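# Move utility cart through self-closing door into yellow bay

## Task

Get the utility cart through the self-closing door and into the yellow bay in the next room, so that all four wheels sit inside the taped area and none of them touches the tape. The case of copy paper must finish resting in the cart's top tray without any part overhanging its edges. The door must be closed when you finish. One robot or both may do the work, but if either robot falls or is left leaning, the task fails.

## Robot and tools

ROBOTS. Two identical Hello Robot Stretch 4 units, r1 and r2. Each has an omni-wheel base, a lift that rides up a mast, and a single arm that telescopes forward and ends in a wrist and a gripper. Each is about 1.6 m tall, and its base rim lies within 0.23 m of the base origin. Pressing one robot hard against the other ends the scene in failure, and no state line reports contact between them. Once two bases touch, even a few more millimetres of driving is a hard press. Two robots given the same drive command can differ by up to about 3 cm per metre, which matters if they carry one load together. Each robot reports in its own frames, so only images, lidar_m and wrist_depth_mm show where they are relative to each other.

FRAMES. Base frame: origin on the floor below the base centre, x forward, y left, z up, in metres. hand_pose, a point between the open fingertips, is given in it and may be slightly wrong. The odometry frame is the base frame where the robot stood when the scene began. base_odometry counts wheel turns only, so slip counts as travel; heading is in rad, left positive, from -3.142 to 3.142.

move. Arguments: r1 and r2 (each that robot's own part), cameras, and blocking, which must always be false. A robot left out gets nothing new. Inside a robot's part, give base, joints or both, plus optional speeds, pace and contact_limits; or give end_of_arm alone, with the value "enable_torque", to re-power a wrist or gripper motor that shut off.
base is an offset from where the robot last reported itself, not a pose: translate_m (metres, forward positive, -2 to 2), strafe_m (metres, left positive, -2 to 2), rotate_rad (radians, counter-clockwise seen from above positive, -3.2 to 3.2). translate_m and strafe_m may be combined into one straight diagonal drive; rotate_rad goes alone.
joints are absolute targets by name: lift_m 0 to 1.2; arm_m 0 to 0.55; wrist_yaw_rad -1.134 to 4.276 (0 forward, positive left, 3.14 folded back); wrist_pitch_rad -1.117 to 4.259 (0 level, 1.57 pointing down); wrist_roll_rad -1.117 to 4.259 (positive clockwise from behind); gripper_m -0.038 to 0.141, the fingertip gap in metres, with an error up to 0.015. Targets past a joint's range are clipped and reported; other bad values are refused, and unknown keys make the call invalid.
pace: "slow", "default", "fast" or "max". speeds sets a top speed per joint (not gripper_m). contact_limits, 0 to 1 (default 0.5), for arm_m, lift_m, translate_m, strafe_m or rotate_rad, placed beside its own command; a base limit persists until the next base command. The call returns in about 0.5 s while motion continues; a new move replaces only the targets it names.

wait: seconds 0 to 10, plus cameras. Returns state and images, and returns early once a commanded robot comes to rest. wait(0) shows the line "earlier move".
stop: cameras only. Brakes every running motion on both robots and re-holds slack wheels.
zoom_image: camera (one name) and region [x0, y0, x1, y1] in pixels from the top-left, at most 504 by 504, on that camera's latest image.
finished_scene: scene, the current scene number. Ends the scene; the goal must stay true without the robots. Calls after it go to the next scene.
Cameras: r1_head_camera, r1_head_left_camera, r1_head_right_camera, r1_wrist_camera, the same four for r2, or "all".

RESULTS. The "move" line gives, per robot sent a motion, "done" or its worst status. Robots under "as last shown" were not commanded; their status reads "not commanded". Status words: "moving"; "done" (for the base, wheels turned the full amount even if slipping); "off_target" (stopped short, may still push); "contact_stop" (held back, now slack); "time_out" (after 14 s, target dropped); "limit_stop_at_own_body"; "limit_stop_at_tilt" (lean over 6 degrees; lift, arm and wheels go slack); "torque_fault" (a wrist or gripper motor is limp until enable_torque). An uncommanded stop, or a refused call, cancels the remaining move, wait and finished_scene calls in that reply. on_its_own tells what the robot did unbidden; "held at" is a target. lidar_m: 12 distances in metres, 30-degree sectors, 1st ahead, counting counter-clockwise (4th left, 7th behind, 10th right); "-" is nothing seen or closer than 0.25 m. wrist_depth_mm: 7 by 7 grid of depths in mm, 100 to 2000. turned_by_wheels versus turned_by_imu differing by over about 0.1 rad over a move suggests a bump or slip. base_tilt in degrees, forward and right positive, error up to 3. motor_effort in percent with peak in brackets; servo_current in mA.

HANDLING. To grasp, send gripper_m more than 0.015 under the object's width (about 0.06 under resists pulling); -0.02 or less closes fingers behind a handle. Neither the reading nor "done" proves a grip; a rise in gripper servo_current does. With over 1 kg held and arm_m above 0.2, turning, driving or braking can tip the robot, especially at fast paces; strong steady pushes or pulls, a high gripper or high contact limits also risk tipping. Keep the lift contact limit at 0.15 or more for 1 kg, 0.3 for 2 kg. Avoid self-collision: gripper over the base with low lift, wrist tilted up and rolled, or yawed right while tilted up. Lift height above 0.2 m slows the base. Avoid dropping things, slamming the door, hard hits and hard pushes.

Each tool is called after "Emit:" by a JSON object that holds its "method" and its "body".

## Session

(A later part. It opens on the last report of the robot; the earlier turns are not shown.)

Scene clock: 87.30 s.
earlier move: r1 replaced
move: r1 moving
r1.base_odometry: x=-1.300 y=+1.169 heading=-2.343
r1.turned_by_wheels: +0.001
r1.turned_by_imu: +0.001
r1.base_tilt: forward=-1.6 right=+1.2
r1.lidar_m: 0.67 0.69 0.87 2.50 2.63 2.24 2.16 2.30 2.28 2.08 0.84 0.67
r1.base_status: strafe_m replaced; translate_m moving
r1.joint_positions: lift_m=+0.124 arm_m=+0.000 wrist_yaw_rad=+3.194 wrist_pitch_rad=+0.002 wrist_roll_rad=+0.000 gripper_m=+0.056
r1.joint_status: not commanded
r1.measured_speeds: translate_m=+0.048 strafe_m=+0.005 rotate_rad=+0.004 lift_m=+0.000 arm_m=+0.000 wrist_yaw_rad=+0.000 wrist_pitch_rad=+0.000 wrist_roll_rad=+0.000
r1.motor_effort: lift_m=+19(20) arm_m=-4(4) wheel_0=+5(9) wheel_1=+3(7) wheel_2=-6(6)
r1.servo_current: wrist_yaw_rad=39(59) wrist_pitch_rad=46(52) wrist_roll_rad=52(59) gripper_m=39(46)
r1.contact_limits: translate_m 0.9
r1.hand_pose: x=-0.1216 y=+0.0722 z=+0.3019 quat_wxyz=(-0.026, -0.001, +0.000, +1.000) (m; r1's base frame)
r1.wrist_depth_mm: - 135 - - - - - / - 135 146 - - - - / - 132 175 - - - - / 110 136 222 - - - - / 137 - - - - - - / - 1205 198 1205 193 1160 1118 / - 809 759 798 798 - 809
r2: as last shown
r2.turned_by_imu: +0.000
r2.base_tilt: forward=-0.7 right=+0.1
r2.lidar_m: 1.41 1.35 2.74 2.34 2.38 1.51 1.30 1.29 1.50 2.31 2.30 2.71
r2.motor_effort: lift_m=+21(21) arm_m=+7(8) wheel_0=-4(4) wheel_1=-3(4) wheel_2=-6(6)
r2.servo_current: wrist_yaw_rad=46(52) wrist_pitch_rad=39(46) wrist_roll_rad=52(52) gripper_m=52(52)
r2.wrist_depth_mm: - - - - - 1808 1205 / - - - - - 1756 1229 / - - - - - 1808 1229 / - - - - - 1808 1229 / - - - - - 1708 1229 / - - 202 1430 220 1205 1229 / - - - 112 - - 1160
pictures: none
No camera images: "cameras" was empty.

Emit:
{"method": "move", "body": {"blocking": false, "r2": {"base":{"rotate_rad":0.4}}, "cameras": []}}

Emit:
{"method": "wait", "body": {"seconds": 2, "cameras": ["r2_head_camera"]}}

Emit:
{"method": "zoom_image", "body": {"camera": "r2_head_camera", "region": [120, 120, 420, 420]}}

Scene clock: 99.47 s.
earlier move: r1 moving
move: r2 moving
r1.base_odometry: x=-2.140 y=+0.306 heading=-2.343
r1.turned_by_wheels: +0.000
r1.turned_by_imu: +0.008
r1.base_tilt: forward=-1.6 right=+1.3
r1.lidar_m: 0.27 0.25 - 0.25 0.30 3.42 3.39 0.54 0.66 2.12 2.38 3.38
r1.base_status: translate_m moving
r1.joint_positions: lift_m=+0.124 arm_m=+0.000 wrist_yaw_rad=+3.196 wrist_pitch_rad=+0.002 wrist_roll_rad=+0.000 gripper_m=+0.056
r1.joint_status: not commanded
r1.measured_speeds: translate_m=+0.098 strafe_m=-0.001 rotate_rad=+0.004 lift_m=+0.000 arm_m=+0.000 wrist_yaw_rad=+0.000 wrist_pitch_rad=+0.000 wrist_roll_rad=+0.000
r1.motor_effort: lift_m=+19(20) arm_m=+5(5) wheel_0=+4(7) wheel_1=+11(15) wheel_2=-9(10)
r1.servo_current: wrist_yaw_rad=52(72) wrist_pitch_rad=39(46) wrist_roll_rad=46(65) gripper_m=39(46)
r1.contact_limits: translate_m 0.9
r1.hand_pose: x=-0.1219 y=+0.0715 z=+0.3019 quat_wxyz=(-0.027, -0.001, +0.000, +1.000) (m; r1's base frame)
r1.wrist_depth_mm: - 133 133 - - - - / - 116 133 - - - - / - 125 135 - - - - / - 134 186 - - - - / 137 - - - - - - / - 1229 198 1205 193 1160 1118 / - 768 759 798 798 831 809
r2.base_odometry: x=+0.000 y=+0.000 heading=-2.897
r2.turned_by_wheels: +0.247
r2.turned_by_imu: +0.242
r2.base_tilt: forward=-0.6 right=+0.0
r2.lidar_m: 1.38 3.40 2.47 2.34 1.85 1.35 1.28 1.34 1.81 2.31 2.41 3.33
r2.base_status: rotate_rad moving
r2.joint_positions: lift_m=+0.682 arm_m=+0.120 wrist_yaw_rad=+0.003 wrist_pitch_rad=+0.001 wrist_roll_rad=+1.566 gripper_m=+0.130
r2.joint_status: not commanded
r2.measured_speeds: translate_m=+0.002 strafe_m=-0.001 rotate_rad=+0.829 lift_m=+0.000 arm_m=+0.000 wrist_yaw_rad=+0.000 wrist_pitch_rad=+0.000 wrist_roll_rad=+0.000
r2.motor_effort: lift_m=+21(21) arm_m=+7(8) wheel_0=-2(11) wheel_1=-7(11) wheel_2=-8(11)
r2.servo_current: wrist_yaw_rad=39(46) wrist_pitch_rad=39(46) wrist_roll_rad=46(52) gripper_m=52(59)
r2.hand_pose: x=+0.5793 y=-0.0867 z=+0.8596 quat_wxyz=(+0.709, +0.705, +0.001, +0.001) (m; r2's base frame)
r2.wrist_depth_mm: - - - - - 1708 1182 / - - - - - 1756 1205 / - - - - - 1756 1205 / - - - - - 1464 1255 / - - - 1397 1182 1182 1160 / - - 202 1576 1708 1464 1205 / - - - 112 - 1808 1205
pictures: none
No camera images: "cameras" was empty.

Scene clock: 100.20 s.
earlier move: r1 moving; r2 done
r1.base_odometry: x=-2.186 y=+0.259 heading=-2.343
r1.turned_by_wheels: +0.000
r1.turned_by_imu: +0.000
r1.base_tilt: forward=-1.6 right=+1.3
r1.lidar_m: 0.30 0.25 - 0.25 0.28 0.81 3.45 0.59 0.78 2.26 2.40 3.40
r1.base_status: translate_m moving
r1.joint_positions: lift_m=+0.124 arm_m=+0.000 wrist_yaw_rad=+3.196 wrist_pitch_rad=+0.002 wrist_roll_rad=+0.000 gripper_m=+0.056
r1.joint_status: not commanded
r1.measured_speeds: translate_m=+0.061 strafe_m=-0.001 rotate_rad=+0.000 lift_m=+0.000 arm_m=+0.000 wrist_yaw_rad=+0.000 wrist_pitch_rad=+0.000 wrist_roll_rad=+0.000
r1.motor_effort: lift_m=+20(20) arm_m=+4(5) wheel_0=+6(7) wheel_1=+10(15) wheel_2=-6(10)
r1.servo_current: wrist_yaw_rad=39(72) wrist_pitch_rad=46(52) wrist_roll_rad=39(65) gripper_m=33(46)
r1.contact_limits: translate_m 0.9
r1.hand_pose: x=-0.1219 y=+0.0715 z=+0.3019 quat_wxyz=(-0.027, -0.001, +0.000, +1.000) (m; r1's base frame)
r1.wrist_depth_mm: - 133 133 - - - - / - 116 133 - - - - / - 125 135 - - - - / - 134 185 - - - - / 138 - - - - - - / 654 1229 198 1205 193 1160 1118 / - 759 759 798 798 831 798
r2.base_odometry: x=+0.000 y=+0.000 heading=-2.745
r2.turned_by_wheels: +0.152
r2.turned_by_imu: +0.148
r2.base_tilt: forward=-0.7 right=+0.1
r2.lidar_m: 1.37 2.99 2.38 2.35 1.62 1.31 1.28 1.40 2.20 2.31 2.49 1.53
r2.base_status: done
r2.joint_positions: lift_m=+0.682 arm_m=+0.120 wrist_yaw_rad=+0.003 wrist_pitch_rad=+0.001 wrist_roll_rad=+1.566 gripper_m=+0.130
r2.joint_status: not commanded
r2.measured_speeds: all 0
r2.motor_effort: lift_m=+21(21) arm_m=+7(8) wheel_0=-3(11) wheel_1=-2(11) wheel_2=-3(11)
r2.servo_current: wrist_yaw_rad=46(59) wrist_pitch_rad=39(46) wrist_roll_rad=33(59) gripper_m=52(59)
r2.hand_pose: x=+0.5793 y=-0.0867 z=+0.8596 quat_wxyz=(+0.709, +0.705, +0.001, +0.001) (m; r2's base frame)
r2.wrist_depth_mm: - - - - - 1756 1205 / - - - - - 1618 1205 / - - - 1397 1182 1618 1182 / - - - 1366 1756 1661 1138 / - - - - - 1708 1229 / - - 203 - - 1464 1281 / - - - 112 - 1756 1229
wait: 0.73 of 2 s (r2 has come to rest)
pictures: r2_head_camera
Images, in order (width x height): r2_head_camera 420x560.

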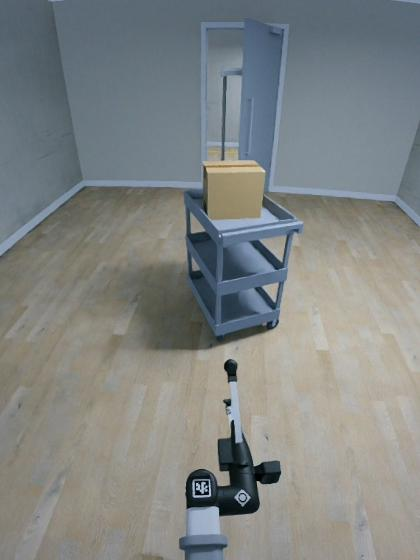

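Scaled by 1.680 from the camera's 420x560 image, which has a finer 1200x1600 frame.

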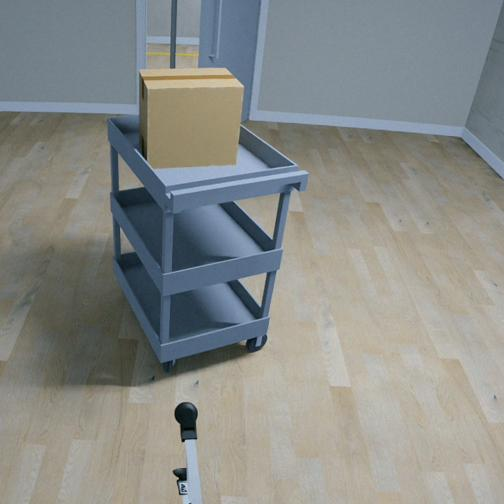

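Emit:
{"method": "move", "body": {"blocking": false, "r2": {"base":{"rotate_rad":0.22}}, "cameras": []}}

Emit:
{"method": "wait", "body": {"seconds": 1, "cameras": []}}

Emit:
{"method": "move", "body": {"blocking": false, "r1": {"base":{"strafe_m":0.5},"contact_limits":{"strafe_m":0.9}}, "r2": {"base":{"strafe_m":-0.36}}, "cameras": []}}

Emit:
{"method": "wait", "body": {"seconds": 3, "cameras": ["r2_head_camera","r1_head_left_camera"]}}

Emit:
{"method": "zoom_image", "body": {"camera": "r2_head_camera", "region": [120, 120, 420, 420]}}

Scene clock: 114.40 s.
earlier move: r1 time_out
move: r2 moving
r1.base_odometry: x=-2.198 y=+0.247 heading=-2.343
r1.turned_by_wheels: +0.000
r1.turned_by_imu: +0.000
r1.base_tilt: forward=-1.6 right=+1.2
r1.lidar_m: 1.76 0.25 - 0.25 0.28 0.79 3.48 0.62 0.80 2.27 2.38 3.40
r1.base_status: translate_m time_out (by the wheels' count: +1.300 of +1.300)
r1.joint_positions: lift_m=+0.124 arm_m=+0.000 wrist_yaw_rad=+3.196 wrist_pitch_rad=+0.002 wrist_roll_rad=+0.000 gripper_m=+0.056
r1.joint_status: not commanded
r1.measured_speeds: all 0
r1.motor_effort: lift_m=+20(20) arm_m=+4(5) wheel_0=-1(1) wheel_1=+3(4) wheel_2=-1(1)
r1.servo_current: wrist_yaw_rad=46(59) wrist_pitch_rad=46(46) wrist_roll_rad=59(72) gripper_m=39(46)
r1.contact_limits: translate_m 0.9
r1.hand_pose: x=-0.1219 y=+0.0715 z=+0.3019 quat_wxyz=(-0.027, -0.001, +0.000, +1.000) (m; r1's base frame)
r1.wrist_depth_mm: - 133 133 - - - - / - 116 133 - - - - / - 125 135 - - - - / - 134 186 - - - - / 138 1756 - - - - - / 234 1098 198 1205 193 1160 1138 / - 691 759 798 798 820 798
r2.base_odometry: x=+0.000 y=+0.000 heading=-2.551
r2.turned_by_wheels: +0.194
r2.turned_by_imu: +0.189
r2.base_tilt: forward=-0.7 right=+0.1
r2.lidar_m: 1.47 2.69 2.37 2.30 1.46 1.28 1.29 1.58 2.31 2.33 2.79 1.33
r2.base_status: rotate_rad moving
r2.joint_positions: lift_m=+0.682 arm_m=+0.120 wrist_yaw_rad=+0.002 wrist_pitch_rad=+0.001 wrist_roll_rad=+1.566 gripper_m=+0.130
r2.joint_status: not commanded
r2.measured_speeds: translate_m=+0.000 strafe_m=+0.001 rotate_rad=+0.343 lift_m=+0.000 arm_m=+0.000 wrist_yaw_rad=+0.000 wrist_pitch_rad=+0.000 wrist_roll_rad=+0.000
r2.motor_effort: lift_m=+21(21) arm_m=+7(7) wheel_0=-3(8) wheel_1=-4(9) wheel_2=-5(12)
r2.servo_current: wrist_yaw_rad=46(52) wrist_pitch_rad=46(46) wrist_roll_rad=46(59) gripper_m=52(52)
r2.hand_pose: x=+0.5793 y=-0.0867 z=+0.8596 quat_wxyz=(+0.709, +0.705, +0.001, +0.000) (m; r2's base frame)
r2.wrist_depth_mm: - - - - - 1537 1118 / - - - 1281 1708 1078 1098 / - - - - - 1708 1229 / - - - - - 1808 1205 / - - - - - 1661 1229 / - - 203 - - 1464 1229 / - - - 112 - 1756 1205
pictures: none
No camera images: "cameras" was empty.

not run: a stop that you did not command came earlier in this reply.

not run: a stop that you did not command came earlier in this reply.

not run: a stop that you did not command came earlier in this reply.

Scaled by 1.680 from the camera's 420x560 image, which has a finer 1200x1600 frame.

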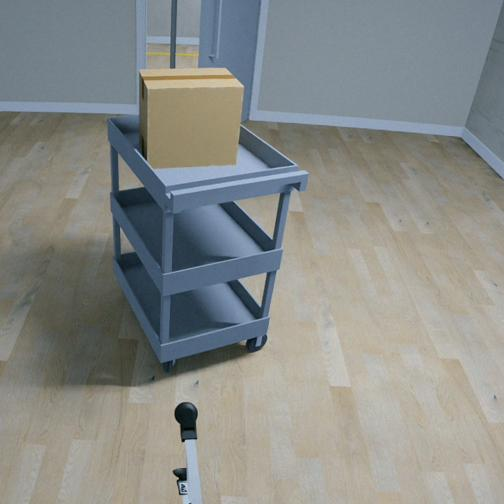

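Emit:
{"method": "move", "body": {"blocking": false, "r1": {"base":{"strafe_m":0.5},"contact_limits":{"strafe_m":0.9}}, "r2": {"base":{"strafe_m":-0.36}}, "cameras": []}}

Emit:
{"method": "wait", "body": {"seconds": 3, "cameras": []}}

Emit:
{"method": "wait", "body": {"seconds": 2, "cameras": ["r2_head_camera","r2_head_right_camera","r1_head_left_camera"]}}

Emit:
{"method": "zoom_image", "body": {"camera": "r2_head_camera", "region": [120, 120, 420, 420]}}

Scene clock: 122.03 s.
earlier move: r2 done
move: r1 moving; r2 moving
r1.base_odometry: x=-2.172 y=+0.222 heading=-2.343
r1.turned_by_wheels: +0.000
r1.turned_by_imu: +0.000
r1.base_tilt: forward=-1.6 right=+1.3
r1.lidar_m: 1.78 0.25 - 0.25 0.25 0.64 3.47 0.63 0.74 2.30 2.46 3.43
r1.base_status: strafe_m moving
r1.joint_positions: lift_m=+0.124 arm_m=+0.000 wrist_yaw_rad=+3.196 wrist_pitch_rad=+0.002 wrist_roll_rad=+0.000 gripper_m=+0.056
r1.joint_status: not commanded
r1.measured_speeds: translate_m=-0.001 strafe_m=+0.140 rotate_rad=+0.007 lift_m=+0.000 arm_m=+0.000 wrist_yaw_rad=+0.000 wrist_pitch_rad=+0.000 wrist_roll_rad=+0.000
r1.motor_effort: lift_m=+19(20) arm_m=+4(5) wheel_0=-18(21) wheel_1=+17(18) wheel_2=-5(6)
r1.servo_current: wrist_yaw_rad=65(72) wrist_pitch_rad=39(52) wrist_roll_rad=52(59) gripper_m=33(46)
r1.contact_limits: strafe_m 0.9
r1.hand_pose: x=-0.1219 y=+0.0715 z=+0.3019 quat_wxyz=(-0.027, -0.001, +0.000, +1.000) (m; r1's base frame)
r1.wrist_depth_mm: - 133 132 - - - - / - 116 133 - - - - / - 125 135 - - - - / - 134 186 - - - - / 137 1756 - - - - - / 233 1229 198 1182 193 1160 1118 / - 759 759 798 798 809 759
r2.base_odometry: x=-0.021 y=+0.030 heading=-2.525
r2.turned_by_wheels: +0.025
r2.turned_by_imu: +0.025
r2.base_tilt: forward=-0.7 right=+0.1
r2.lidar_m: 1.50 2.67 2.39 2.29 1.46 1.29 1.32 1.62 2.28 2.31 2.83 1.35
r2.base_status: strafe_m moving
r2.joint_positions: lift_m=+0.682 arm_m=+0.120 wrist_yaw_rad=+0.002 wrist_pitch_rad=+0.001 wrist_roll_rad=+1.566 gripper_m=+0.130
r2.joint_status: not commanded
r2.measured_speeds: translate_m=-0.001 strafe_m=-0.140 rotate_rad=+0.005 lift_m=+0.000 arm_m=+0.000 wrist_yaw_rad=+0.000 wrist_pitch_rad=+0.000 wrist_roll_rad=+0.000
r2.motor_effort: lift_m=+21(21) arm_m=+7(7) wheel_0=+9(13) wheel_1=-11(12) wheel_2=+0(3)
r2.servo_current: wrist_yaw_rad=33(59) wrist_pitch_rad=46(46) wrist_roll_rad=52(52) gripper_m=52(59)
r2.hand_pose: x=+0.5793 y=-0.0867 z=+0.8596 quat_wxyz=(+0.709, +0.705, +0.001, +0.000) (m; r2's base frame)
r2.wrist_depth_mm: - - - 1281 - - 1098 / - - - 1281 1618 1576 1098 / - - - - - 1708 1255 / - - - - - 1756 1229 / - - - - - 1708 1255 / - - 202 - - 1464 1229 / - - - 112 - 1808 1205
pictures: none
No camera images: "cameras" was empty.

Scene clock: 124.17 s.
earlier move: r1 moving; r2 done
r1.base_odometry: x=-1.842 y=-0.101 heading=-2.342
r1.turned_by_wheels: +0.001
r1.turned_by_imu: -0.061
r1.base_tilt: forward=-1.6 right=+1.3
r1.lidar_m: 1.81 0.44 0.25 0.25 - 0.25 0.40 3.60 0.94 1.94 2.79 2.00
r1.base_status: strafe_m moving
r1.joint_positions: lift_m=+0.124 arm_m=+0.000 wrist_yaw_rad=+3.195 wrist_pitch_rad=+0.002 wrist_roll_rad=+0.000 gripper_m=+0.056
r1.joint_status: not commanded
r1.measured_speeds: translate_m=-0.033 strafe_m=+0.051 rotate_rad=+0.113 lift_m=+0.000 arm_m=+0.000 wrist_yaw_rad=-0.003 wrist_pitch_rad=+0.000 wrist_roll_rad=+0.000
r1.motor_effort: lift_m=+19(20) arm_m=-2(5) wheel_0=-27(34) wheel_1=+27(32) wheel_2=+11(19)
r1.servo_current: wrist_yaw_rad=52(72) wrist_pitch_rad=52(52) wrist_roll_rad=59(65) gripper_m=39(52)
r1.contact_limits: strafe_m 0.9
r1.hand_pose: x=-0.1217 y=+0.0719 z=+0.3020 quat_wxyz=(-0.027, -0.001, +0.000, +1.000) (m; r1's base frame)
r1.wrist_depth_mm: - 135 - 554 301 211 170 / - 135 147 564 309 211 171 / - 132 174 512 312 213 173 / 109 136 218 574 315 215 - / 137 - - 585 319 217 175 / 1255 1255 198 539 194 216 176 / - 809 759 154 303 208 176
r2.base_odometry: x=-0.208 y=+0.294 heading=-2.525
r2.turned_by_wheels: +0.000
r2.turned_by_imu: +0.000
r2.base_tilt: forward=-0.7 right=+0.1
r2.lidar_m: 1.29 3.01 2.69 2.40 1.56 1.40 1.43 1.77 1.97 1.98 2.48 1.39
r2.base_status: done
r2.joint_positions: lift_m=+0.682 arm_m=+0.120 wrist_yaw_rad=+0.002 wrist_pitch_rad=+0.001 wrist_roll_rad=+1.566 gripper_m=+0.130
r2.joint_status: not commanded
r2.measured_speeds: all 0
r2.motor_effort: lift_m=+21(21) arm_m=+7(8) wheel_0=+2(13) wheel_1=-3(12) wheel_2=+0(3)
r2.servo_current: wrist_yaw_rad=52(65) wrist_pitch_rad=46(46) wrist_roll_rad=46(59) gripper_m=52(59)
r2.hand_pose: x=+0.5793 y=-0.0867 z=+0.8597 quat_wxyz=(+0.709, +0.705, +0.001, +0.000) (m; r2's base frame)
r2.wrist_depth_mm: - - - - - 1756 1229 / - - - - - 1397 1098 / - - - 1281 1661 - 1098 / - - - 1308 - 1576 1098 / - - - - - 1618 1205 / - - 202 - - 1430 1205 / - - - 112 - 1808 1205
wait: 2.13 of 3 s (r2 has come to rest)
pictures: none
No camera images: "cameras" was empty.

Scene clock: 124.60 s.
earlier move: r1 done
r1.base_odometry: x=-1.841 y=-0.101 heading=-2.341
r1.turned_by_wheels: +0.001
r1.turned_by_imu: +0.000
r1.base_tilt: forward=-1.6 right=+1.3
r1.lidar_m: 1.79 0.42 0.25 0.25 - 0.25 0.40 3.60 0.95 1.96 2.79 1.97
r1.base_status: done
r1.joint_positions: lift_m=+0.124 arm_m=+0.000 wrist_yaw_rad=+3.195 wrist_pitch_rad=+0.002 wrist_roll_rad=+0.000 gripper_m=+0.056
r1.joint_status: not commanded
r1.measured_speeds: all 0
r1.motor_effort: lift_m=+19(20) arm_m=-2(5) wheel_0=-27(34) wheel_1=+36(36) wheel_2=+9(19)
r1.servo_current: wrist_yaw_rad=46(72) wrist_pitch_rad=39(52) wrist_roll_rad=46(65) gripper_m=39(52)
r1.contact_limits: strafe_m 0.9
r1.hand_pose: x=-0.1217 y=+0.0719 z=+0.3020 quat_wxyz=(-0.027, -0.001, +0.000, +1.000) (m; r1's base frame)
r1.wrist_depth_mm: - 134 - 591 315 214 174 / - 134 134 597 320 217 175 / - 131 152 544 324 220 177 / 108 135 200 - 329 221 178 / 137 - - 1708 330 223 179 / - 1229 198 1098 195 223 179 / - 820 759 164 314 204 180
r2.base_odometry: x=-0.208 y=+0.294 heading=-2.525
r2.turned_by_wheels: +0.000
r2.turned_by_imu: +0.000
r2.base_tilt: forward=-0.7 right=+0.1
r2.lidar_m: 1.29 3.02 2.71 2.45 1.58 1.41 1.40 1.76 1.98 1.99 2.50 1.38
r2.base_status: done
r2.joint_positions: lift_m=+0.682 arm_m=+0.120 wrist_yaw_rad=+0.002 wrist_pitch_rad=+0.001 wrist_roll_rad=+1.566 gripper_m=+0.130
r2.joint_status: not commanded
r2.measured_speeds: all 0
r2.motor_effort: lift_m=+21(21) arm_m=+7(8) wheel_0=+3(13) wheel_1=-2(12) wheel_2=+0(3)
r2.servo_current: wrist_yaw_rad=52(65) wrist_pitch_rad=39(46) wrist_roll_rad=59(59) gripper_m=59(59)
r2.hand_pose: x=+0.5793 y=-0.0867 z=+0.8597 quat_wxyz=(+0.709, +0.705, +0.001, +0.000) (m; r2's base frame)
r2.wrist_depth_mm: - - - - - 1756 1205 / - - - - - 1464 1098 / - - - 1281 1708 - 1098 / - - - 1308 - 1618 1098 / - - - - - 1708 1182 / - - 202 - - 1464 1255 / - - - 112 - 1808 1205
wait: 0.43 of 2 s (r1 has come to rest)
pictures: r1_head_left_camera, r2_head_camera, r2_head_right_camera
Images, in order (width x height): r1_head_left_camera 420x672, r2_head_camera 420x560, r2_head_right_camera 420x672.

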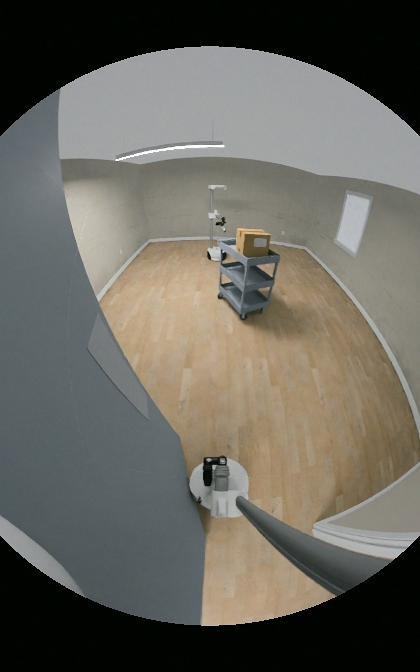

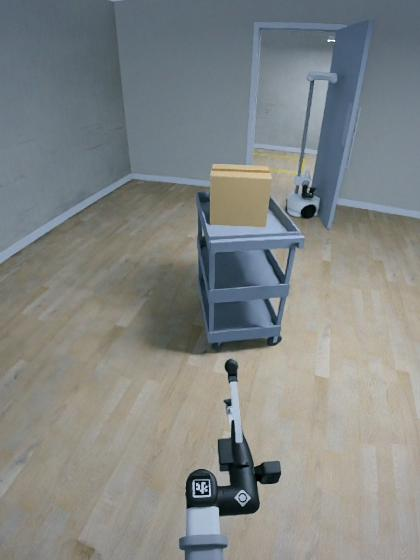

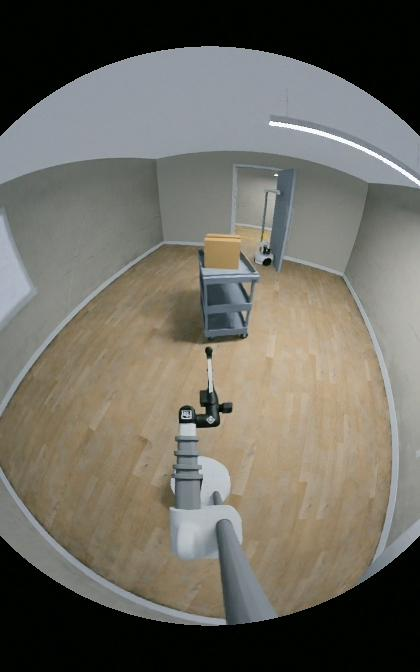

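Scaled by 1.680 from the camera's 420x560 image, which has a finer 1200x1600 frame.

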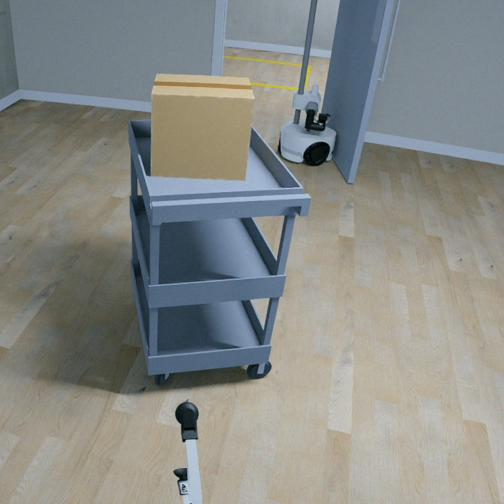

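Emit:
{"method": "move", "body": {"blocking": false, "r1": {"base":{"strafe_m":0.27},"contact_limits":{"strafe_m":0.9}}, "r2": {"base":{"rotate_rad":0.1}}, "cameras": []}}

Emit:
{"method": "wait", "body": {"seconds": 2, "cameras": []}}

Emit:
{"method": "wait", "body": {"seconds": 2, "cameras": ["r2_head_camera","r1_head_left_camera"]}}

Emit:
{"method": "zoom_image", "body": {"camera": "r2_head_camera", "region": [120, 120, 420, 420]}}

Scene clock: 136.90 s.
move: r1 contact_stop; r2 moving
r1.base_odometry: x=-1.837 y=-0.101 heading=-2.318
r1.turned_by_wheels: +0.023
r1.turned_by_imu: +0.003
r1.base_tilt: forward=-1.6 right=+1.3
r1.lidar_m: 1.80 0.43 0.25 0.27 - 0.25 0.40 3.58 0.91 1.97 2.82 1.98
r1.base_status: strafe_m contact_stop
r1.joint_positions: lift_m=+0.124 arm_m=+0.000 wrist_yaw_rad=+3.195 wrist_pitch_rad=+0.002 wrist_roll_rad=+0.000 gripper_m=+0.056
r1.joint_status: not commanded
r1.measured_speeds: translate_m=+0.001 strafe_m=-0.016 rotate_rad=-0.007 lift_m=+0.000 arm_m=+0.000 wrist_yaw_rad=+0.000 wrist_pitch_rad=+0.000 wrist_roll_rad=+0.000
r1.on_its_own: the wheels are slack since a contact_stop
r1.motor_effort: lift_m=+19(19) arm_m=+0(0) wheel_0=-2(35) wheel_1=+3(40) wheel_2=+0(11)
r1.servo_current: wrist_yaw_rad=52(65) wrist_pitch_rad=46(46) wrist_roll_rad=46(59) gripper_m=39(46)
r1.contact_limits: strafe_m 0.9
r1.hand_pose: x=-0.1217 y=+0.0719 z=+0.3020 quat_wxyz=(-0.027, -0.001, +0.000, +1.000) (m; r1's base frame)
r1.wrist_depth_mm: - 134 252 603 319 214 174 / - 134 134 - 320 218 175 / - 131 153 554 325 220 176 / 108 135 201 - 330 221 178 / 137 - - 1756 332 223 179 / - 1255 198 1098 194 224 179 / - 820 768 164 317 204 179
r2.base_odometry: x=-0.208 y=+0.294 heading=-2.426
r2.turned_by_wheels: +0.099
r2.turned_by_imu: +0.097
r2.base_tilt: forward=-0.7 right=+0.1
r2.lidar_m: 1.26 2.91 2.68 2.19 1.49 1.40 1.45 1.93 1.98 2.02 2.68 1.34
r2.base_status: rotate_rad moving
r2.joint_positions: lift_m=+0.682 arm_m=+0.120 wrist_yaw_rad=+0.002 wrist_pitch_rad=+0.001 wrist_roll_rad=+1.566 gripper_m=+0.130
r2.joint_status: not commanded
r2.measured_speeds: all 0
r2.motor_effort: lift_m=+21(21) arm_m=+7(7) wheel_0=+0(5) wheel_1=-2(8) wheel_2=-2(10)
r2.servo_current: wrist_yaw_rad=52(52) wrist_pitch_rad=39(46) wrist_roll_rad=52(52) gripper_m=52(52)
r2.hand_pose: x=+0.5793 y=-0.0868 z=+0.8597 quat_wxyz=(+0.709, +0.705, +0.001, +0.000) (m; r2's base frame)
r2.wrist_depth_mm: - - - - - 1537 1008 / - - - 1229 1661 1537 1025 / - - - 1281 1661 1576 1025 / - - - - - 1756 1229 / - - - - - 1661 1229 / - - 203 - - 1430 1205 / - - - 112 - 1808 1205
pictures: none
No camera images: "cameras" was empty.

not run: a stop that you did not command came earlier in this reply.

not run: a stop that you did not command came earlier in this reply.

Scaled by 1.680 from the camera's 420x560 image, which has a finer 1200x1600 frame.

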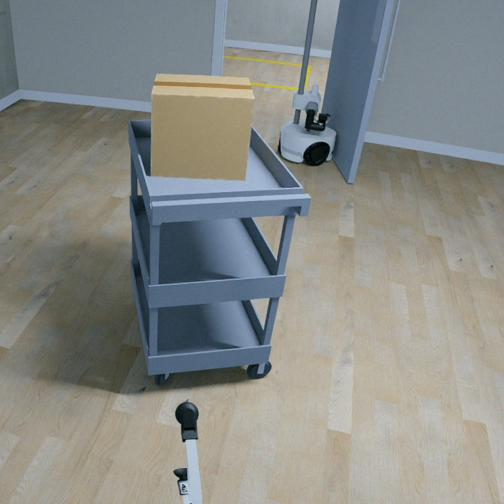

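Emit:
{"method": "move", "body": {"blocking": false, "r1": {"base":{"translate_m":0.12},"contact_limits":{"translate_m":1.0}}, "cameras": []}}

Emit:
{"method": "wait", "body": {"seconds": 1.5, "cameras": []}}

Emit:
{"method": "move", "body": {"blocking": false, "r1": {"base":{"strafe_m":0.3},"contact_limits":{"strafe_m":1.0}}, "cameras": []}}

Emit:
{"method": "wait", "body": {"seconds": 2, "cameras": ["r2_head_camera","r1_head_left_camera"]}}

Emit:
{"method": "zoom_image", "body": {"camera": "r2_head_camera", "region": [120, 120, 420, 420]}}

Scene clock: 146.43 s.
earlier move: r2 done
move: r1 moving
r1.base_odometry: x=-2.003 y=+0.024 heading=-2.286
r1.turned_by_wheels: +0.033
r1.turned_by_imu: +0.031
r1.base_tilt: forward=-1.6 right=+1.3
r1.lidar_m: 1.78 0.25 0.25 - 0.25 0.31 3.53 0.79 0.78 2.33 2.62 3.64
r1.base_status: translate_m moving
r1.joint_positions: lift_m=+0.124 arm_m=+0.000 wrist_yaw_rad=+3.195 wrist_pitch_rad=+0.002 wrist_roll_rad=+0.000 gripper_m=+0.056
r1.joint_status: not commanded
r1.measured_speeds: translate_m=+0.118 strafe_m=+0.116 rotate_rad=-0.004 lift_m=+0.000 arm_m=+0.000 wrist_yaw_rad=+0.000 wrist_pitch_rad=+0.000 wrist_roll_rad=+0.000
r1.motor_effort: lift_m=+19(19) arm_m=+3(4) wheel_0=-11(14) wheel_1=+25(27) wheel_2=-12(13)
r1.servo_current: wrist_yaw_rad=39(59) wrist_pitch_rad=46(52) wrist_roll_rad=52(59) gripper_m=39(52)
r1.contact_limits: translate_m 1
r1.hand_pose: x=-0.1217 y=+0.0719 z=+0.3020 quat_wxyz=(-0.027, -0.001, +0.000, +1.000) (m; r1's base frame)
r1.wrist_depth_mm: - 133 133 - - 430 251 / - 120 133 - - 445 255 / - 127 138 - - 452 241 / - 134 188 - - 466 264 / 137 - - - - 466 245 / - 1255 198 1205 193 410 267 / - 831 759 798 798 364 267
r2.base_odometry: x=-0.208 y=+0.294 heading=-2.426
r2.turned_by_wheels: +0.000
r2.turned_by_imu: +0.001
r2.base_tilt: forward=-0.7 right=+0.1
r2.lidar_m: 1.29 2.87 2.67 2.19 1.50 1.41 1.46 1.92 1.97 2.04 2.68 1.34
r2.base_status: done
r2.joint_positions: lift_m=+0.682 arm_m=+0.120 wrist_yaw_rad=+0.002 wrist_pitch_rad=+0.001 wrist_roll_rad=+1.566 gripper_m=+0.130
r2.joint_status: not commanded
r2.measured_speeds: all 0
r2.motor_effort: lift_m=+21(21) arm_m=+7(7) wheel_0=-3(3) wheel_1=-3(3) wheel_2=-4(4)
r2.servo_current: wrist_yaw_rad=46(52) wrist_pitch_rad=39(46) wrist_roll_rad=46(52) gripper_m=46(59)
r2.hand_pose: x=+0.5793 y=-0.0868 z=+0.8597 quat_wxyz=(+0.709, +0.705, +0.001, +0.000) (m; r2's base frame)
r2.wrist_depth_mm: - - - - - 1537 1025 / - - - 1255 1618 1576 1025 / - - - 1281 1661 1576 1025 / - - - - - 1863 1229 / - - - - - 1661 1205 / - - 203 - - 1464 1205 / - - - 112 - 1808 1229
pictures: none
No camera images: "cameras" was empty.

Scene clock: 147.93 s.
earlier move: r1 moving
r1.base_odometry: x=-1.904 y=-0.182 heading=-2.286
r1.turned_by_wheels: +0.000
r1.turned_by_imu: +0.003
r1.base_tilt: forward=-1.6 right=+1.3
r1.lidar_m: 1.72 0.35 0.25 - 0.25 0.25 0.45 3.74 1.00 2.70 2.83 1.80
r1.base_status: translate_m moving
r1.joint_positions: lift_m=+0.124 arm_m=+0.000 wrist_yaw_rad=+3.195 wrist_pitch_rad=+0.002 wrist_roll_rad=+0.000 gripper_m=+0.056
r1.joint_status: not commanded
r1.measured_speeds: all 0
r1.motor_effort: lift_m=+19(19) arm_m=+3(4) wheel_0=-3(20) wheel_1=+6(30) wheel_2=+1(13)
r1.servo_current: wrist_yaw_rad=46(72) wrist_pitch_rad=39(52) wrist_roll_rad=65(65) gripper_m=39(52)
r1.contact_limits: translate_m 1
r1.hand_pose: x=-0.1217 y=+0.0719 z=+0.3020 quat_wxyz=(-0.027, -0.001, +0.000, +1.000) (m; r1's base frame)
r1.wrist_depth_mm: - 135 - - 332 213 170 / - 135 149 - 338 216 171 / - 130 182 - 343 220 173 / 110 136 222 - 349 220 - / 137 - - 1921 351 224 176 / 1255 1255 198 1205 195 224 176 / - 831 759 164 330 202 176
r2.base_odometry: x=-0.208 y=+0.294 heading=-2.426
r2.turned_by_wheels: +0.000
r2.turned_by_imu: +0.000
r2.base_tilt: forward=-0.6 right=+0.1
r2.lidar_m: 1.30 2.92 2.66 2.17 1.51 1.39 1.45 1.94 1.97 2.04 2.66 1.34
r2.base_status: done
r2.joint_positions: lift_m=+0.682 arm_m=+0.120 wrist_yaw_rad=+0.002 wrist_pitch_rad=+0.001 wrist_roll_rad=+1.566 gripper_m=+0.130
r2.joint_status: not commanded
r2.measured_speeds: all 0
r2.motor_effort: lift_m=+21(21) arm_m=+7(7) wheel_0=-3(3) wheel_1=-3(3) wheel_2=-4(4)
r2.servo_current: wrist_yaw_rad=39(59) wrist_pitch_rad=39(46) wrist_roll_rad=33(59) gripper_m=52(59)
r2.hand_pose: x=+0.5793 y=-0.0868 z=+0.8597 quat_wxyz=(+0.709, +0.705, +0.001, +0.000) (m; r2's base frame)
r2.wrist_depth_mm: - - - - - 1537 1008 / - - - 1229 1661 1537 1025 / - - - 1281 1576 1576 1025 / - - - - - 1808 1229 / - - - - - 1661 1229 / - - 202 - - 1430 1229 / - - - 112 - 1808 1229
wait: 1.50 s; no rest
pictures: none
No camera images: "cameras" was empty.

Scene clock: 148.43 s.
move: r1 moving
r1.base_odometry: x=-1.878 y=-0.204 heading=-2.281
r1.turned_by_wheels: +0.004
r1.turned_by_imu: +0.002
r1.base_tilt: forward=-1.6 right=+1.3
r1.lidar_m: 1.68 2.82 0.25 - 0.25 0.25 0.41 3.74 1.01 2.72 2.83 1.79
r1.base_status: strafe_m moving
r1.joint_positions: lift_m=+0.124 arm_m=+0.000 wrist_yaw_rad=+3.195 wrist_pitch_rad=+0.002 wrist_roll_rad=+0.000 gripper_m=+0.056
r1.joint_status: not commanded
r1.measured_speeds: translate_m=-0.018 strafe_m=+0.081 rotate_rad=+0.104 lift_m=+0.000 arm_m=+0.000 wrist_yaw_rad=-0.004 wrist_pitch_rad=+0.000 wrist_roll_rad=+0.000
r1.motor_effort: lift_m=+19(19) arm_m=+4(4) wheel_0=-23(23) wheel_1=+31(31) wheel_2=+2(3)
r1.servo_current: wrist_yaw_rad=52(59) wrist_pitch_rad=39(46) wrist_roll_rad=39(65) gripper_m=39(46)
r1.contact_limits: strafe_m 1
r1.hand_pose: x=-0.1217 y=+0.0719 z=+0.3019 quat_wxyz=(-0.027, -0.001, +0.000, +1.000) (m; r1's base frame)
r1.wrist_depth_mm: - 135 - 699 314 219 168 / - 135 144 621 317 212 170 / - 132 179 640 324 214 171 / 110 135 224 661 325 216 - / 137 - - 1708 329 228 174 / 1255 1255 211 1098 193 218 174 / - 820 768 153 312 208 175
r2: as last shown
r2.base_tilt: forward=-0.7 right=+0.0
r2.lidar_m: 1.29 2.90 2.71 2.15 1.49 1.40 1.47 1.92 1.97 2.03 2.65 1.34
r2.motor_effort: lift_m=+21(21) arm_m=+7(7) wheel_0=-3(3) wheel_1=-2(3) wheel_2=-4(4)
r2.servo_current: wrist_yaw_rad=39(59) wrist_pitch_rad=39(46) wrist_roll_rad=52(59) gripper_m=52(52)
r2.wrist_depth_mm: - - - - - 1499 1008 / - - - 1229 1576 1576 1008 / - - - 1308 1661 1576 1025 / - - - - - 1808 1229 / - - - - - 1708 1205 / - - 202 - - 1464 1229 / - - - 112 - 1808 1229
pictures: none
No camera images: "cameras" was empty.

Scene clock: 149.27 s.
earlier move: r1 contact_stop
r1.base_odometry: x=-1.842 y=-0.245 heading=-2.319
r1.turned_by_wheels: -0.038
r1.turned_by_imu: -0.028
r1.base_tilt: forward=-1.6 right=+1.3
r1.lidar_m: 1.70 2.82 0.25 - - 0.25 0.39 3.74 1.03 2.46 2.85 1.84
r1.base_status: strafe_m contact_stop (by the wheels' count: +0.088 of +0.300)
r1.joint_positions: lift_m=+0.124 arm_m=+0.000 wrist_yaw_rad=+3.194 wrist_pitch_rad=+0.002 wrist_roll_rad=+0.000 gripper_m=+0.056
r1.joint_status: not commanded
r1.measured_speeds: all 0
r1.on_its_own: the wheels are slack since a contact_stop
r1.motor_effort: lift_m=+19(19) arm_m=-4(4) wheel_0=+0(31) wheel_1=+0(31) wheel_2=+0(14)
r1.servo_current: wrist_yaw_rad=52(59) wrist_pitch_rad=39(52) wrist_roll_rad=52(65) gripper_m=33(52)
r1.contact_limits: strafe_m 1
r1.hand_pose: x=-0.1217 y=+0.0721 z=+0.3020 quat_wxyz=(-0.026, -0.001, +0.000, +1.000) (m; r1's base frame)
r1.wrist_depth_mm: - 134 - 699 322 216 174 / - 134 134 634 325 219 175 / - 131 153 634 329 220 177 / 108 135 199 654 334 222 178 / 137 - - 1708 338 224 179 / - 1229 198 1098 194 224 180 / - 820 768 154 320 205 180
r2.base_odometry: x=-0.208 y=+0.294 heading=-2.426
r2.turned_by_wheels: +0.000
r2.turned_by_imu: +0.000
r2.base_tilt: forward=-0.7 right=+0.0
r2.lidar_m: 1.29 2.89 2.70 2.18 1.51 1.40 1.46 1.91 1.98 2.02 2.67 1.30
r2.base_status: not commanded
r2.joint_positions: lift_m=+0.682 arm_m=+0.120 wrist_yaw_rad=+0.002 wrist_pitch_rad=+0.001 wrist_roll_rad=+1.566 gripper_m=+0.130
r2.joint_status: not commanded
r2.measured_speeds: all 0
r2.motor_effort: lift_m=+21(21) arm_m=+7(7) wheel_0=-3(3) wheel_1=-3(3) wheel_2=-3(4)
r2.servo_current: wrist_yaw_rad=52(59) wrist_pitch_rad=39(46) wrist_roll_rad=52(72) gripper_m=46(52)
r2.hand_pose: x=+0.5793 y=-0.0868 z=+0.8597 quat_wxyz=(+0.709, +0.705, +0.001, +0.000) (m; r2's base frame)
r2.wrist_depth_mm: - - - - - 1537 1008 / - - - 1255 1661 1537 991 / - - - 1281 1618 1576 1008 / - - - - - 1808 1229 / - - - - - 1661 1229 / - - 202 - - 1464 1229 / - - - 112 - 1808 1205
wait: 0.83 of 2 s (r1 has come to rest)
pictures: r1_head_left_camera, r2_head_camera
Images, in order (width x height): r1_head_left_camera 420x672, r2_head_camera 420x560.

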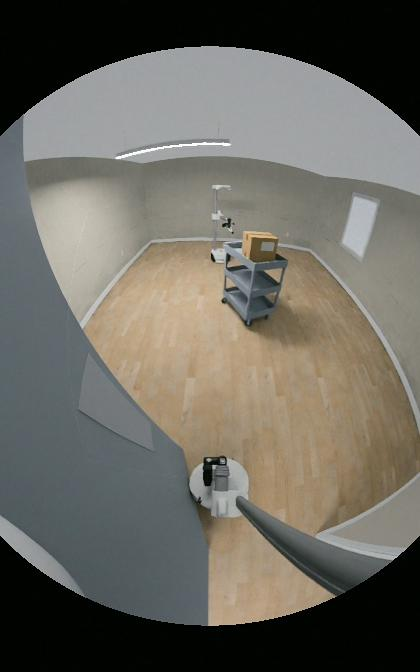

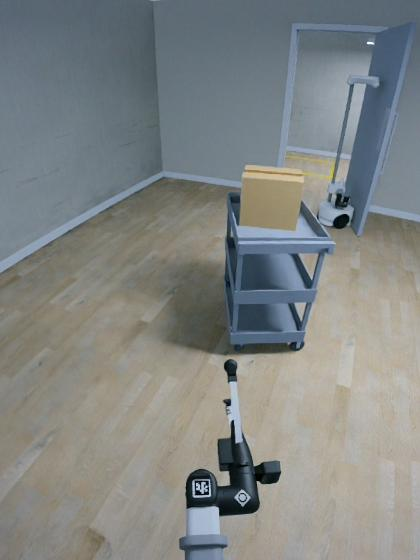

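Scaled by 1.680 from the camera's 420x560 image, which has a finer 1200x1600 frame.

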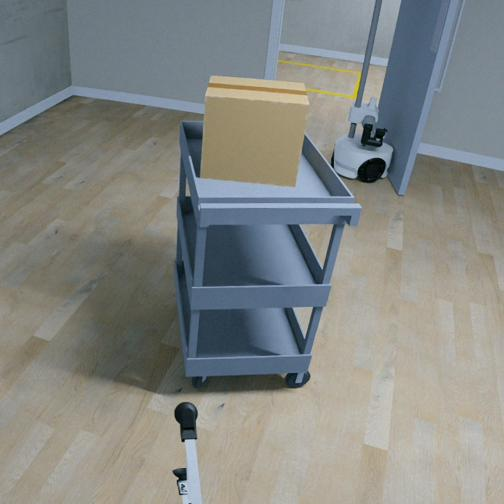

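Emit:
{"method": "move", "body": {"blocking": false, "r1": {"base":{"strafe_m":0.02},"contact_limits":{"strafe_m":1.0}}, "r2": {"base":{"translate_m":0.3,"strafe_m":-0.22}}, "cameras": []}}

Emit:
{"method": "wait", "body": {"seconds": 0.7, "cameras": []}}

Emit:
{"method": "wait", "body": {"seconds": 2.5, "cameras": ["r2_head_camera"]}}

Emit:
{"method": "zoom_image", "body": {"camera": "r2_head_camera", "region": [120, 180, 380, 440]}}

Scene clock: 163.80 s.
move: r1 moving; r2 moving
r1.base_odometry: x=-1.828 y=-0.257 heading=-2.318
r1.turned_by_wheels: +0.001
r1.turned_by_imu: +0.000
r1.base_tilt: forward=-1.6 right=+1.2
r1.lidar_m: 1.71 2.89 0.25 0.25 - 0.25 0.41 3.73 1.03 2.48 2.80 1.84
r1.base_status: strafe_m moving
r1.joint_positions: lift_m=+0.124 arm_m=+0.000 wrist_yaw_rad=+3.194 wrist_pitch_rad=+0.002 wrist_roll_rad=+0.000 gripper_m=+0.056
r1.joint_status: not commanded
r1.measured_speeds: translate_m=+0.000 strafe_m=+0.011 rotate_rad=-0.001 lift_m=+0.000 arm_m=+0.000 wrist_yaw_rad=+0.000 wrist_pitch_rad=+0.000 wrist_roll_rad=+0.000
r1.motor_effort: lift_m=+19(19) arm_m=-4(4) wheel_0=-30(31) wheel_1=+30(32) wheel_2=+8(9)
r1.servo_current: wrist_yaw_rad=46(59) wrist_pitch_rad=46(52) wrist_roll_rad=52(59) gripper_m=39(46)
r1.contact_limits: strafe_m 1
r1.hand_pose: x=-0.1217 y=+0.0721 z=+0.3020 quat_wxyz=(-0.026, -0.001, +0.000, +1.000) (m; r1's base frame)
r1.wrist_depth_mm: - 134 - 691 320 215 173 / - 134 135 699 322 218 175 / - 130 154 621 327 220 177 / 108 135 202 654 332 221 178 / 137 - - 1708 334 224 179 / - 1255 198 1098 195 224 179 / - 820 768 154 319 204 179
r2.base_odometry: x=-0.242 y=+0.291 heading=-2.427
r2.turned_by_wheels: +0.000
r2.turned_by_imu: +0.000
r2.base_tilt: forward=-0.7 right=+0.1
r2.lidar_m: 1.26 2.88 2.69 2.21 1.54 1.44 1.49 2.01 1.97 2.02 2.67 1.31
r2.base_status: translate_m moving; strafe_m moving
r2.joint_positions: lift_m=+0.682 arm_m=+0.120 wrist_yaw_rad=+0.002 wrist_pitch_rad=+0.001 wrist_roll_rad=+1.566 gripper_m=+0.130
r2.joint_status: not commanded
r2.measured_speeds: translate_m=+0.109 strafe_m=-0.078 rotate_rad=+0.007 lift_m=+0.000 arm_m=+0.000 wrist_yaw_rad=+0.000 wrist_pitch_rad=+0.000 wrist_roll_rad=+0.000
r2.motor_effort: lift_m=+21(21) arm_m=+7(7) wheel_0=+13(13) wheel_1=-6(6) wheel_2=-11(12)
r2.servo_current: wrist_yaw_rad=46(59) wrist_pitch_rad=33(46) wrist_roll_rad=46(52) gripper_m=52(59)
r2.hand_pose: x=+0.5793 y=-0.0868 z=+0.8597 quat_wxyz=(+0.709, +0.705, +0.001, +0.000) (m; r2's base frame)
r2.wrist_depth_mm: - - - - - 1618 1008 / - - - 1229 1618 1576 991 / - - - 1255 1618 1576 1008 / - - - - - 1756 1229 / - - - - - 1708 1255 / - - 203 - - 1499 1205 / - - - 112 - 1756 1205
pictures: none
No camera images: "cameras" was empty.

Scene clock: 164.10 s.
earlier move: r1 done; r2 moving
r1.base_odometry: x=-1.828 y=-0.257 heading=-2.318
r1.turned_by_wheels: +0.000
r1.turned_by_imu: +0.000
r1.base_tilt: forward=-1.6 right=+1.3
r1.lidar_m: 1.67 2.87 0.25 0.26 - 0.25 0.40 3.72 1.03 2.46 2.84 1.85
r1.base_status: done
r1.joint_positions: lift_m=+0.124 arm_m=+0.000 wrist_yaw_rad=+3.194 wrist_pitch_rad=+0.002 wrist_roll_rad=+0.000 gripper_m=+0.056
r1.joint_status: not commanded
r1.measured_speeds: all 0
r1.motor_effort: lift_m=+18(19) arm_m=-3(4) wheel_0=-29(31) wheel_1=+28(32) wheel_2=+8(9)
r1.servo_current: wrist_yaw_rad=52(59) wrist_pitch_rad=46(52) wrist_roll_rad=39(65) gripper_m=39(46)
r1.contact_limits: strafe_m 1
r1.hand_pose: x=-0.1217 y=+0.0721 z=+0.3020 quat_wxyz=(-0.026, -0.001, +0.000, +1.000) (m; r1's base frame)
r1.wrist_depth_mm: - 134 - 699 319 215 173 / - 134 135 699 324 218 174 / - 130 154 627 329 220 176 / 108 135 202 647 332 221 178 / 138 - - 1708 334 223 179 / - 1255 198 1118 194 224 179 / - 831 759 154 317 204 179
r2.base_odometry: x=-0.296 y=+0.286 heading=-2.427
r2.turned_by_wheels: +0.000
r2.turned_by_imu: +0.000
r2.base_tilt: forward=-0.7 right=+0.0
r2.lidar_m: 1.21 2.89 2.70 2.29 1.58 1.48 1.55 2.04 1.97 2.02 2.68 1.25
r2.base_status: translate_m moving; strafe_m moving
r2.joint_positions: lift_m=+0.682 arm_m=+0.120 wrist_yaw_rad=+0.002 wrist_pitch_rad=+0.001 wrist_roll_rad=+1.566 gripper_m=+0.130
r2.joint_status: not commanded
r2.measured_speeds: translate_m=+0.173 strafe_m=-0.128 rotate_rad=-0.002 lift_m=+0.000 arm_m=+0.000 wrist_yaw_rad=+0.000 wrist_pitch_rad=+0.000 wrist_roll_rad=+0.000
r2.motor_effort: lift_m=+21(21) arm_m=+7(7) wheel_0=+7(13) wheel_1=-7(7) wheel_2=-11(12)
r2.servo_current: wrist_yaw_rad=52(59) wrist_pitch_rad=39(46) wrist_roll_rad=52(59) gripper_m=52(59)
r2.hand_pose: x=+0.5793 y=-0.0868 z=+0.8597 quat_wxyz=(+0.709, +0.705, +0.001, +0.000) (m; r2's base frame)
r2.wrist_depth_mm: - - - - - 1576 946 / - - - 1160 - 946 960 / - - - 1205 - 960 976 / - - - - - 1808 1160 / - - - - - 1708 1229 / - - 203 - - 1464 1205 / - - - 112 - 1756 1229
wait: 0.30 of 0.7 s (r1 has come to rest)
pictures: none
No camera images: "cameras" was empty.

Scene clock: 165.93 s.
earlier move: r2 done
r1.base_odometry: x=-1.828 y=-0.257 heading=-2.318
r1.turned_by_wheels: +0.000
r1.turned_by_imu: +0.000
r1.base_tilt: forward=-1.6 right=+1.3
r1.lidar_m: 1.70 2.86 0.25 0.27 - 0.25 0.40 3.71 1.03 2.48 2.85 1.83
r1.base_status: done
r1.joint_positions: lift_m=+0.124 arm_m=+0.000 wrist_yaw_rad=+3.194 wrist_pitch_rad=+0.002 wrist_roll_rad=+0.000 gripper_m=+0.056
r1.joint_status: not commanded
r1.measured_speeds: all 0
r1.motor_effort: lift_m=+19(19) arm_m=-3(4) wheel_0=-30(31) wheel_1=+28(32) wheel_2=+8(9)
r1.servo_current: wrist_yaw_rad=33(59) wrist_pitch_rad=39(52) wrist_roll_rad=46(72) gripper_m=46(46)
r1.contact_limits: strafe_m 1
r1.hand_pose: x=-0.1217 y=+0.0721 z=+0.3020 quat_wxyz=(-0.026, -0.001, +0.000, +1.000) (m; r1's base frame)
r1.wrist_depth_mm: - 134 - 691 319 215 174 / - 134 135 699 324 218 174 / - 130 154 627 327 220 176 / 108 135 202 647 332 221 178 / 138 - - 1708 334 223 179 / - 1229 198 1098 195 224 179 / - 820 759 153 315 204 179
r2.base_odometry: x=-0.579 y=+0.263 heading=-2.427
r2.turned_by_wheels: +0.000
r2.turned_by_imu: +0.001
r2.base_tilt: forward=-0.7 right=+0.1
r2.lidar_m: 0.97 2.94 2.72 2.72 1.88 1.77 1.81 2.04 1.92 1.95 2.60 1.01
r2.base_status: done
r2.joint_positions: lift_m=+0.682 arm_m=+0.120 wrist_yaw_rad=+0.002 wrist_pitch_rad=+0.001 wrist_roll_rad=+1.566 gripper_m=+0.130
r2.joint_status: not commanded
r2.measured_speeds: all 0
r2.motor_effort: lift_m=+20(21) arm_m=+7(8) wheel_0=+3(14) wheel_1=-3(8) wheel_2=-3(14)
r2.servo_current: wrist_yaw_rad=52(59) wrist_pitch_rad=39(46) wrist_roll_rad=46(65) gripper_m=52(59)
r2.hand_pose: x=+0.5793 y=-0.0868 z=+0.8597 quat_wxyz=(+0.709, +0.705, +0.001, +0.000) (m; r2's base frame)
r2.wrist_depth_mm: - - - - - 1537 1229 / - - - - - 707 1078 / - - 976 917 - - - / - - - 960 - - - / - - - - - 723 1229 / - - 203 - - 1397 1205 / - - - 112 - 1808 1205
wait: 1.83 of 2.5 s (r2 has come to rest)
pictures: r2_head_camera
Images, in order (width x height): r2_head_camera 420x560.

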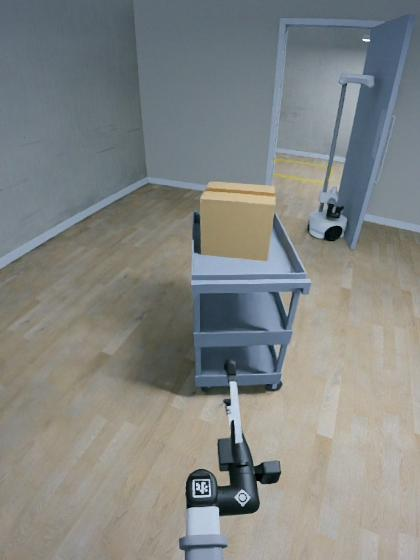

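Scaled by 1.938 from the camera's 420x560 image, which has a finer 1200x1600 frame.

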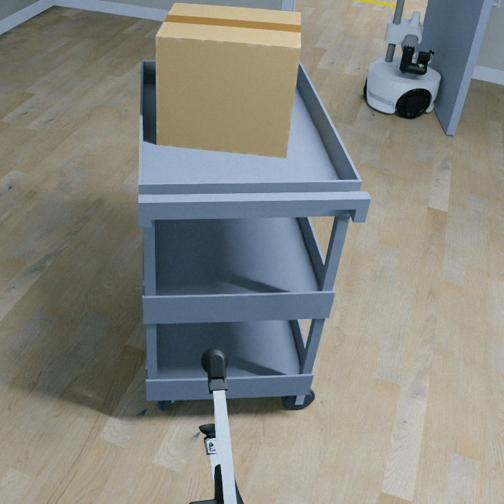

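Emit:
{"method": "move", "body": {"blocking": false, "r2": {"base":{"translate_m":0.24,"strafe_m":-0.06},"contact_limits":{"translate_m":0.2}}, "cameras": []}}

Emit:
{"method": "wait", "body": {"seconds": 3, "cameras": ["r2_head_camera","r2_wrist_camera"]}}

Emit:
{"method": "zoom_image", "body": {"camera": "r2_head_camera", "region": [120, 220, 340, 440]}}

Scene clock: 171.40 s.
move: r2 moving
r1: as last shown
r1.lidar_m: 1.70 2.85 0.25 0.26 - 0.25 0.42 3.74 1.03 2.47 2.86 1.80
r1.motor_effort: lift_m=+19(19) arm_m=-4(4) wheel_0=-29(30) wheel_1=+28(29) wheel_2=+8(8)
r1.servo_current: wrist_yaw_rad=52(65) wrist_pitch_rad=46(46) wrist_roll_rad=59(59) gripper_m=39(46)
r1.contact_limits: strafe_m 1
r1.wrist_depth_mm: - 134 - 691 319 215 173 / - 134 135 707 322 218 175 / - 130 154 627 329 220 176 / 108 135 202 647 332 221 178 / 137 - - 1708 334 224 179 / - 1255 198 1098 195 224 179 / - 820 759 154 319 204 179
r2.base_odometry: x=-0.608 y=+0.249 heading=-2.426
r2.turned_by_wheels: +0.000
r2.turned_by_imu: +0.001
r2.base_tilt: forward=-0.7 right=+0.1
r2.lidar_m: 0.92 2.94 2.73 2.78 1.92 1.81 1.88 2.04 1.92 1.97 2.63 1.01
r2.base_status: translate_m moving; strafe_m moving
r2.joint_positions: lift_m=+0.682 arm_m=+0.120 wrist_yaw_rad=+0.002 wrist_pitch_rad=+0.001 wrist_roll_rad=+1.566 gripper_m=+0.130
r2.joint_status: not commanded
r2.measured_speeds: translate_m=+0.121 strafe_m=-0.033 rotate_rad=-0.002 lift_m=+0.000 arm_m=+0.000 wrist_yaw_rad=+0.000 wrist_pitch_rad=+0.000 wrist_roll_rad=+0.000
r2.motor_effort: lift_m=+21(21) arm_m=+7(7) wheel_0=+6(12) wheel_1=+5(6) wheel_2=-14(14)
r2.servo_current: wrist_yaw_rad=52(59) wrist_pitch_rad=33(46) wrist_roll_rad=52(52) gripper_m=59(59)
r2.contact_limits: translate_m 0.2
r2.hand_pose: x=+0.5793 y=-0.0868 z=+0.8597 quat_wxyz=(+0.709, +0.705, +0.001, +0.000) (m; r2's base frame)
r2.wrist_depth_mm: - - - - - 1499 1182 / - - - - - 691 1118 / - - 904 891 - 683 - / - - 960 960 - 699 - / - - - - - 699 1205 / - - 203 - - 1430 1205 / - - - 112 - 1863 1182
pictures: none
No camera images: "cameras" was empty.

Scene clock: 173.13 s.
earlier move: r2 done
r1.base_odometry: x=-1.828 y=-0.257 heading=-2.318
r1.turned_by_wheels: +0.000
r1.turned_by_imu: +0.000
r1.base_tilt: forward=-1.6 right=+1.3
r1.lidar_m: 1.67 2.87 0.25 0.25 - 0.25 0.40 3.73 1.03 2.48 2.84 1.79
r1.base_status: not commanded
r1.joint_positions: lift_m=+0.124 arm_m=+0.000 wrist_yaw_rad=+3.194 wrist_pitch_rad=+0.002 wrist_roll_rad=+0.000 gripper_m=+0.056
r1.joint_status: not commanded
r1.measured_speeds: all 0
r1.motor_effort: lift_m=+19(19) arm_m=-4(4) wheel_0=-29(30) wheel_1=+28(29) wheel_2=+8(8)
r1.servo_current: wrist_yaw_rad=52(65) wrist_pitch_rad=39(52) wrist_roll_rad=46(65) gripper_m=39(46)
r1.contact_limits: strafe_m 1
r1.hand_pose: x=-0.1217 y=+0.0721 z=+0.3020 quat_wxyz=(-0.026, -0.001, +0.000, +1.000) (m; r1's base frame)
r1.wrist_depth_mm: - 134 - 699 319 214 174 / - 134 135 699 324 218 175 / - 130 154 634 329 220 176 / 108 135 201 647 332 221 178 / 137 - - 1708 336 224 179 / - 1255 198 1098 195 224 179 / - 820 759 154 319 204 179
r2.base_odometry: x=-0.799 y=+0.151 heading=-2.426
r2.turned_by_wheels: +0.000
r2.turned_by_imu: +0.001
r2.base_tilt: forward=-0.6 right=+0.1
r2.lidar_m: 0.73 2.91 2.70 2.80 2.15 2.01 2.07 2.08 1.95 2.02 2.66 0.75
r2.base_status: done
r2.joint_positions: lift_m=+0.682 arm_m=+0.120 wrist_yaw_rad=+0.002 wrist_pitch_rad=+0.001 wrist_roll_rad=+1.566 gripper_m=+0.130
r2.joint_status: not commanded
r2.measured_speeds: all 0
r2.motor_effort: lift_m=+21(21) arm_m=+7(7) wheel_0=+4(13) wheel_1=+4(7) wheel_2=-3(14)
r2.servo_current: wrist_yaw_rad=39(59) wrist_pitch_rad=46(46) wrist_roll_rad=46(59) gripper_m=52(59)
r2.contact_limits: translate_m 0.2
r2.hand_pose: x=+0.5793 y=-0.0868 z=+0.8597 quat_wxyz=(+0.709, +0.705, +0.001, +0.000) (m; r2's base frame)
r2.wrist_depth_mm: - - - 469 - - - / - - - 469 - - 473 / - - 683 477 - - 473 / - - 715 480 - - 477 / - - 741 484 - - 480 / - - 202 480 480 492 484 / - - - 112 - 1808 1160
wait: 1.73 of 3 s (r2 has come to rest)
pictures: r2_head_camera, r2_wrist_camera
Images, in order (width x height): r2_head_camera 420x560, r2_wrist_camera 616x392.

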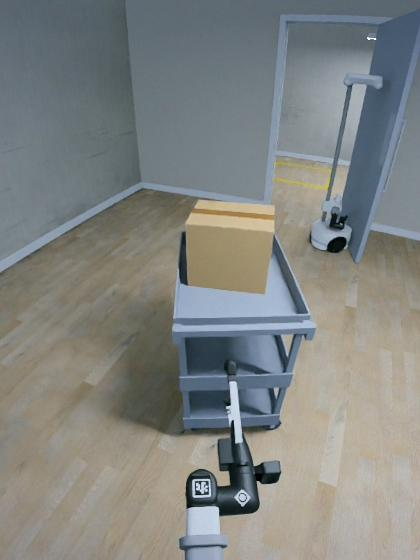

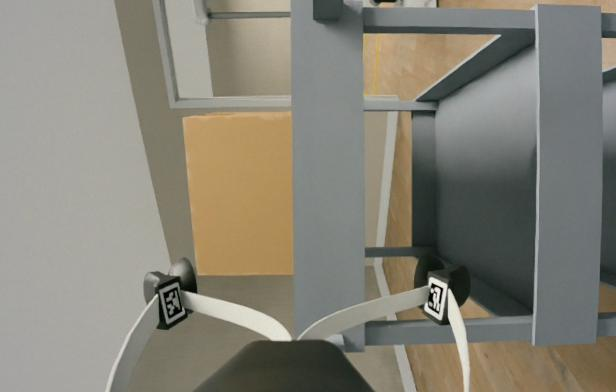

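Scaled by 2.291 from the camera's 420x560 image, which has a finer 1200x1600 frame.

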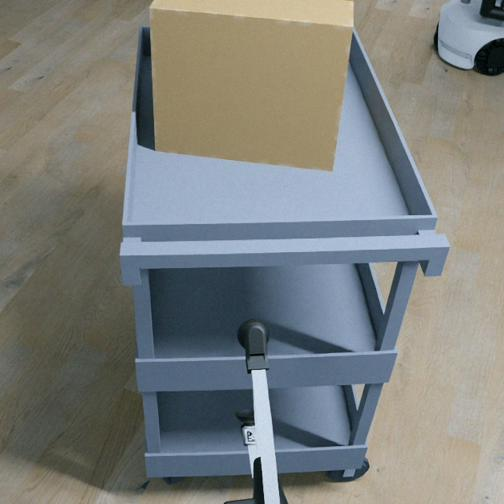

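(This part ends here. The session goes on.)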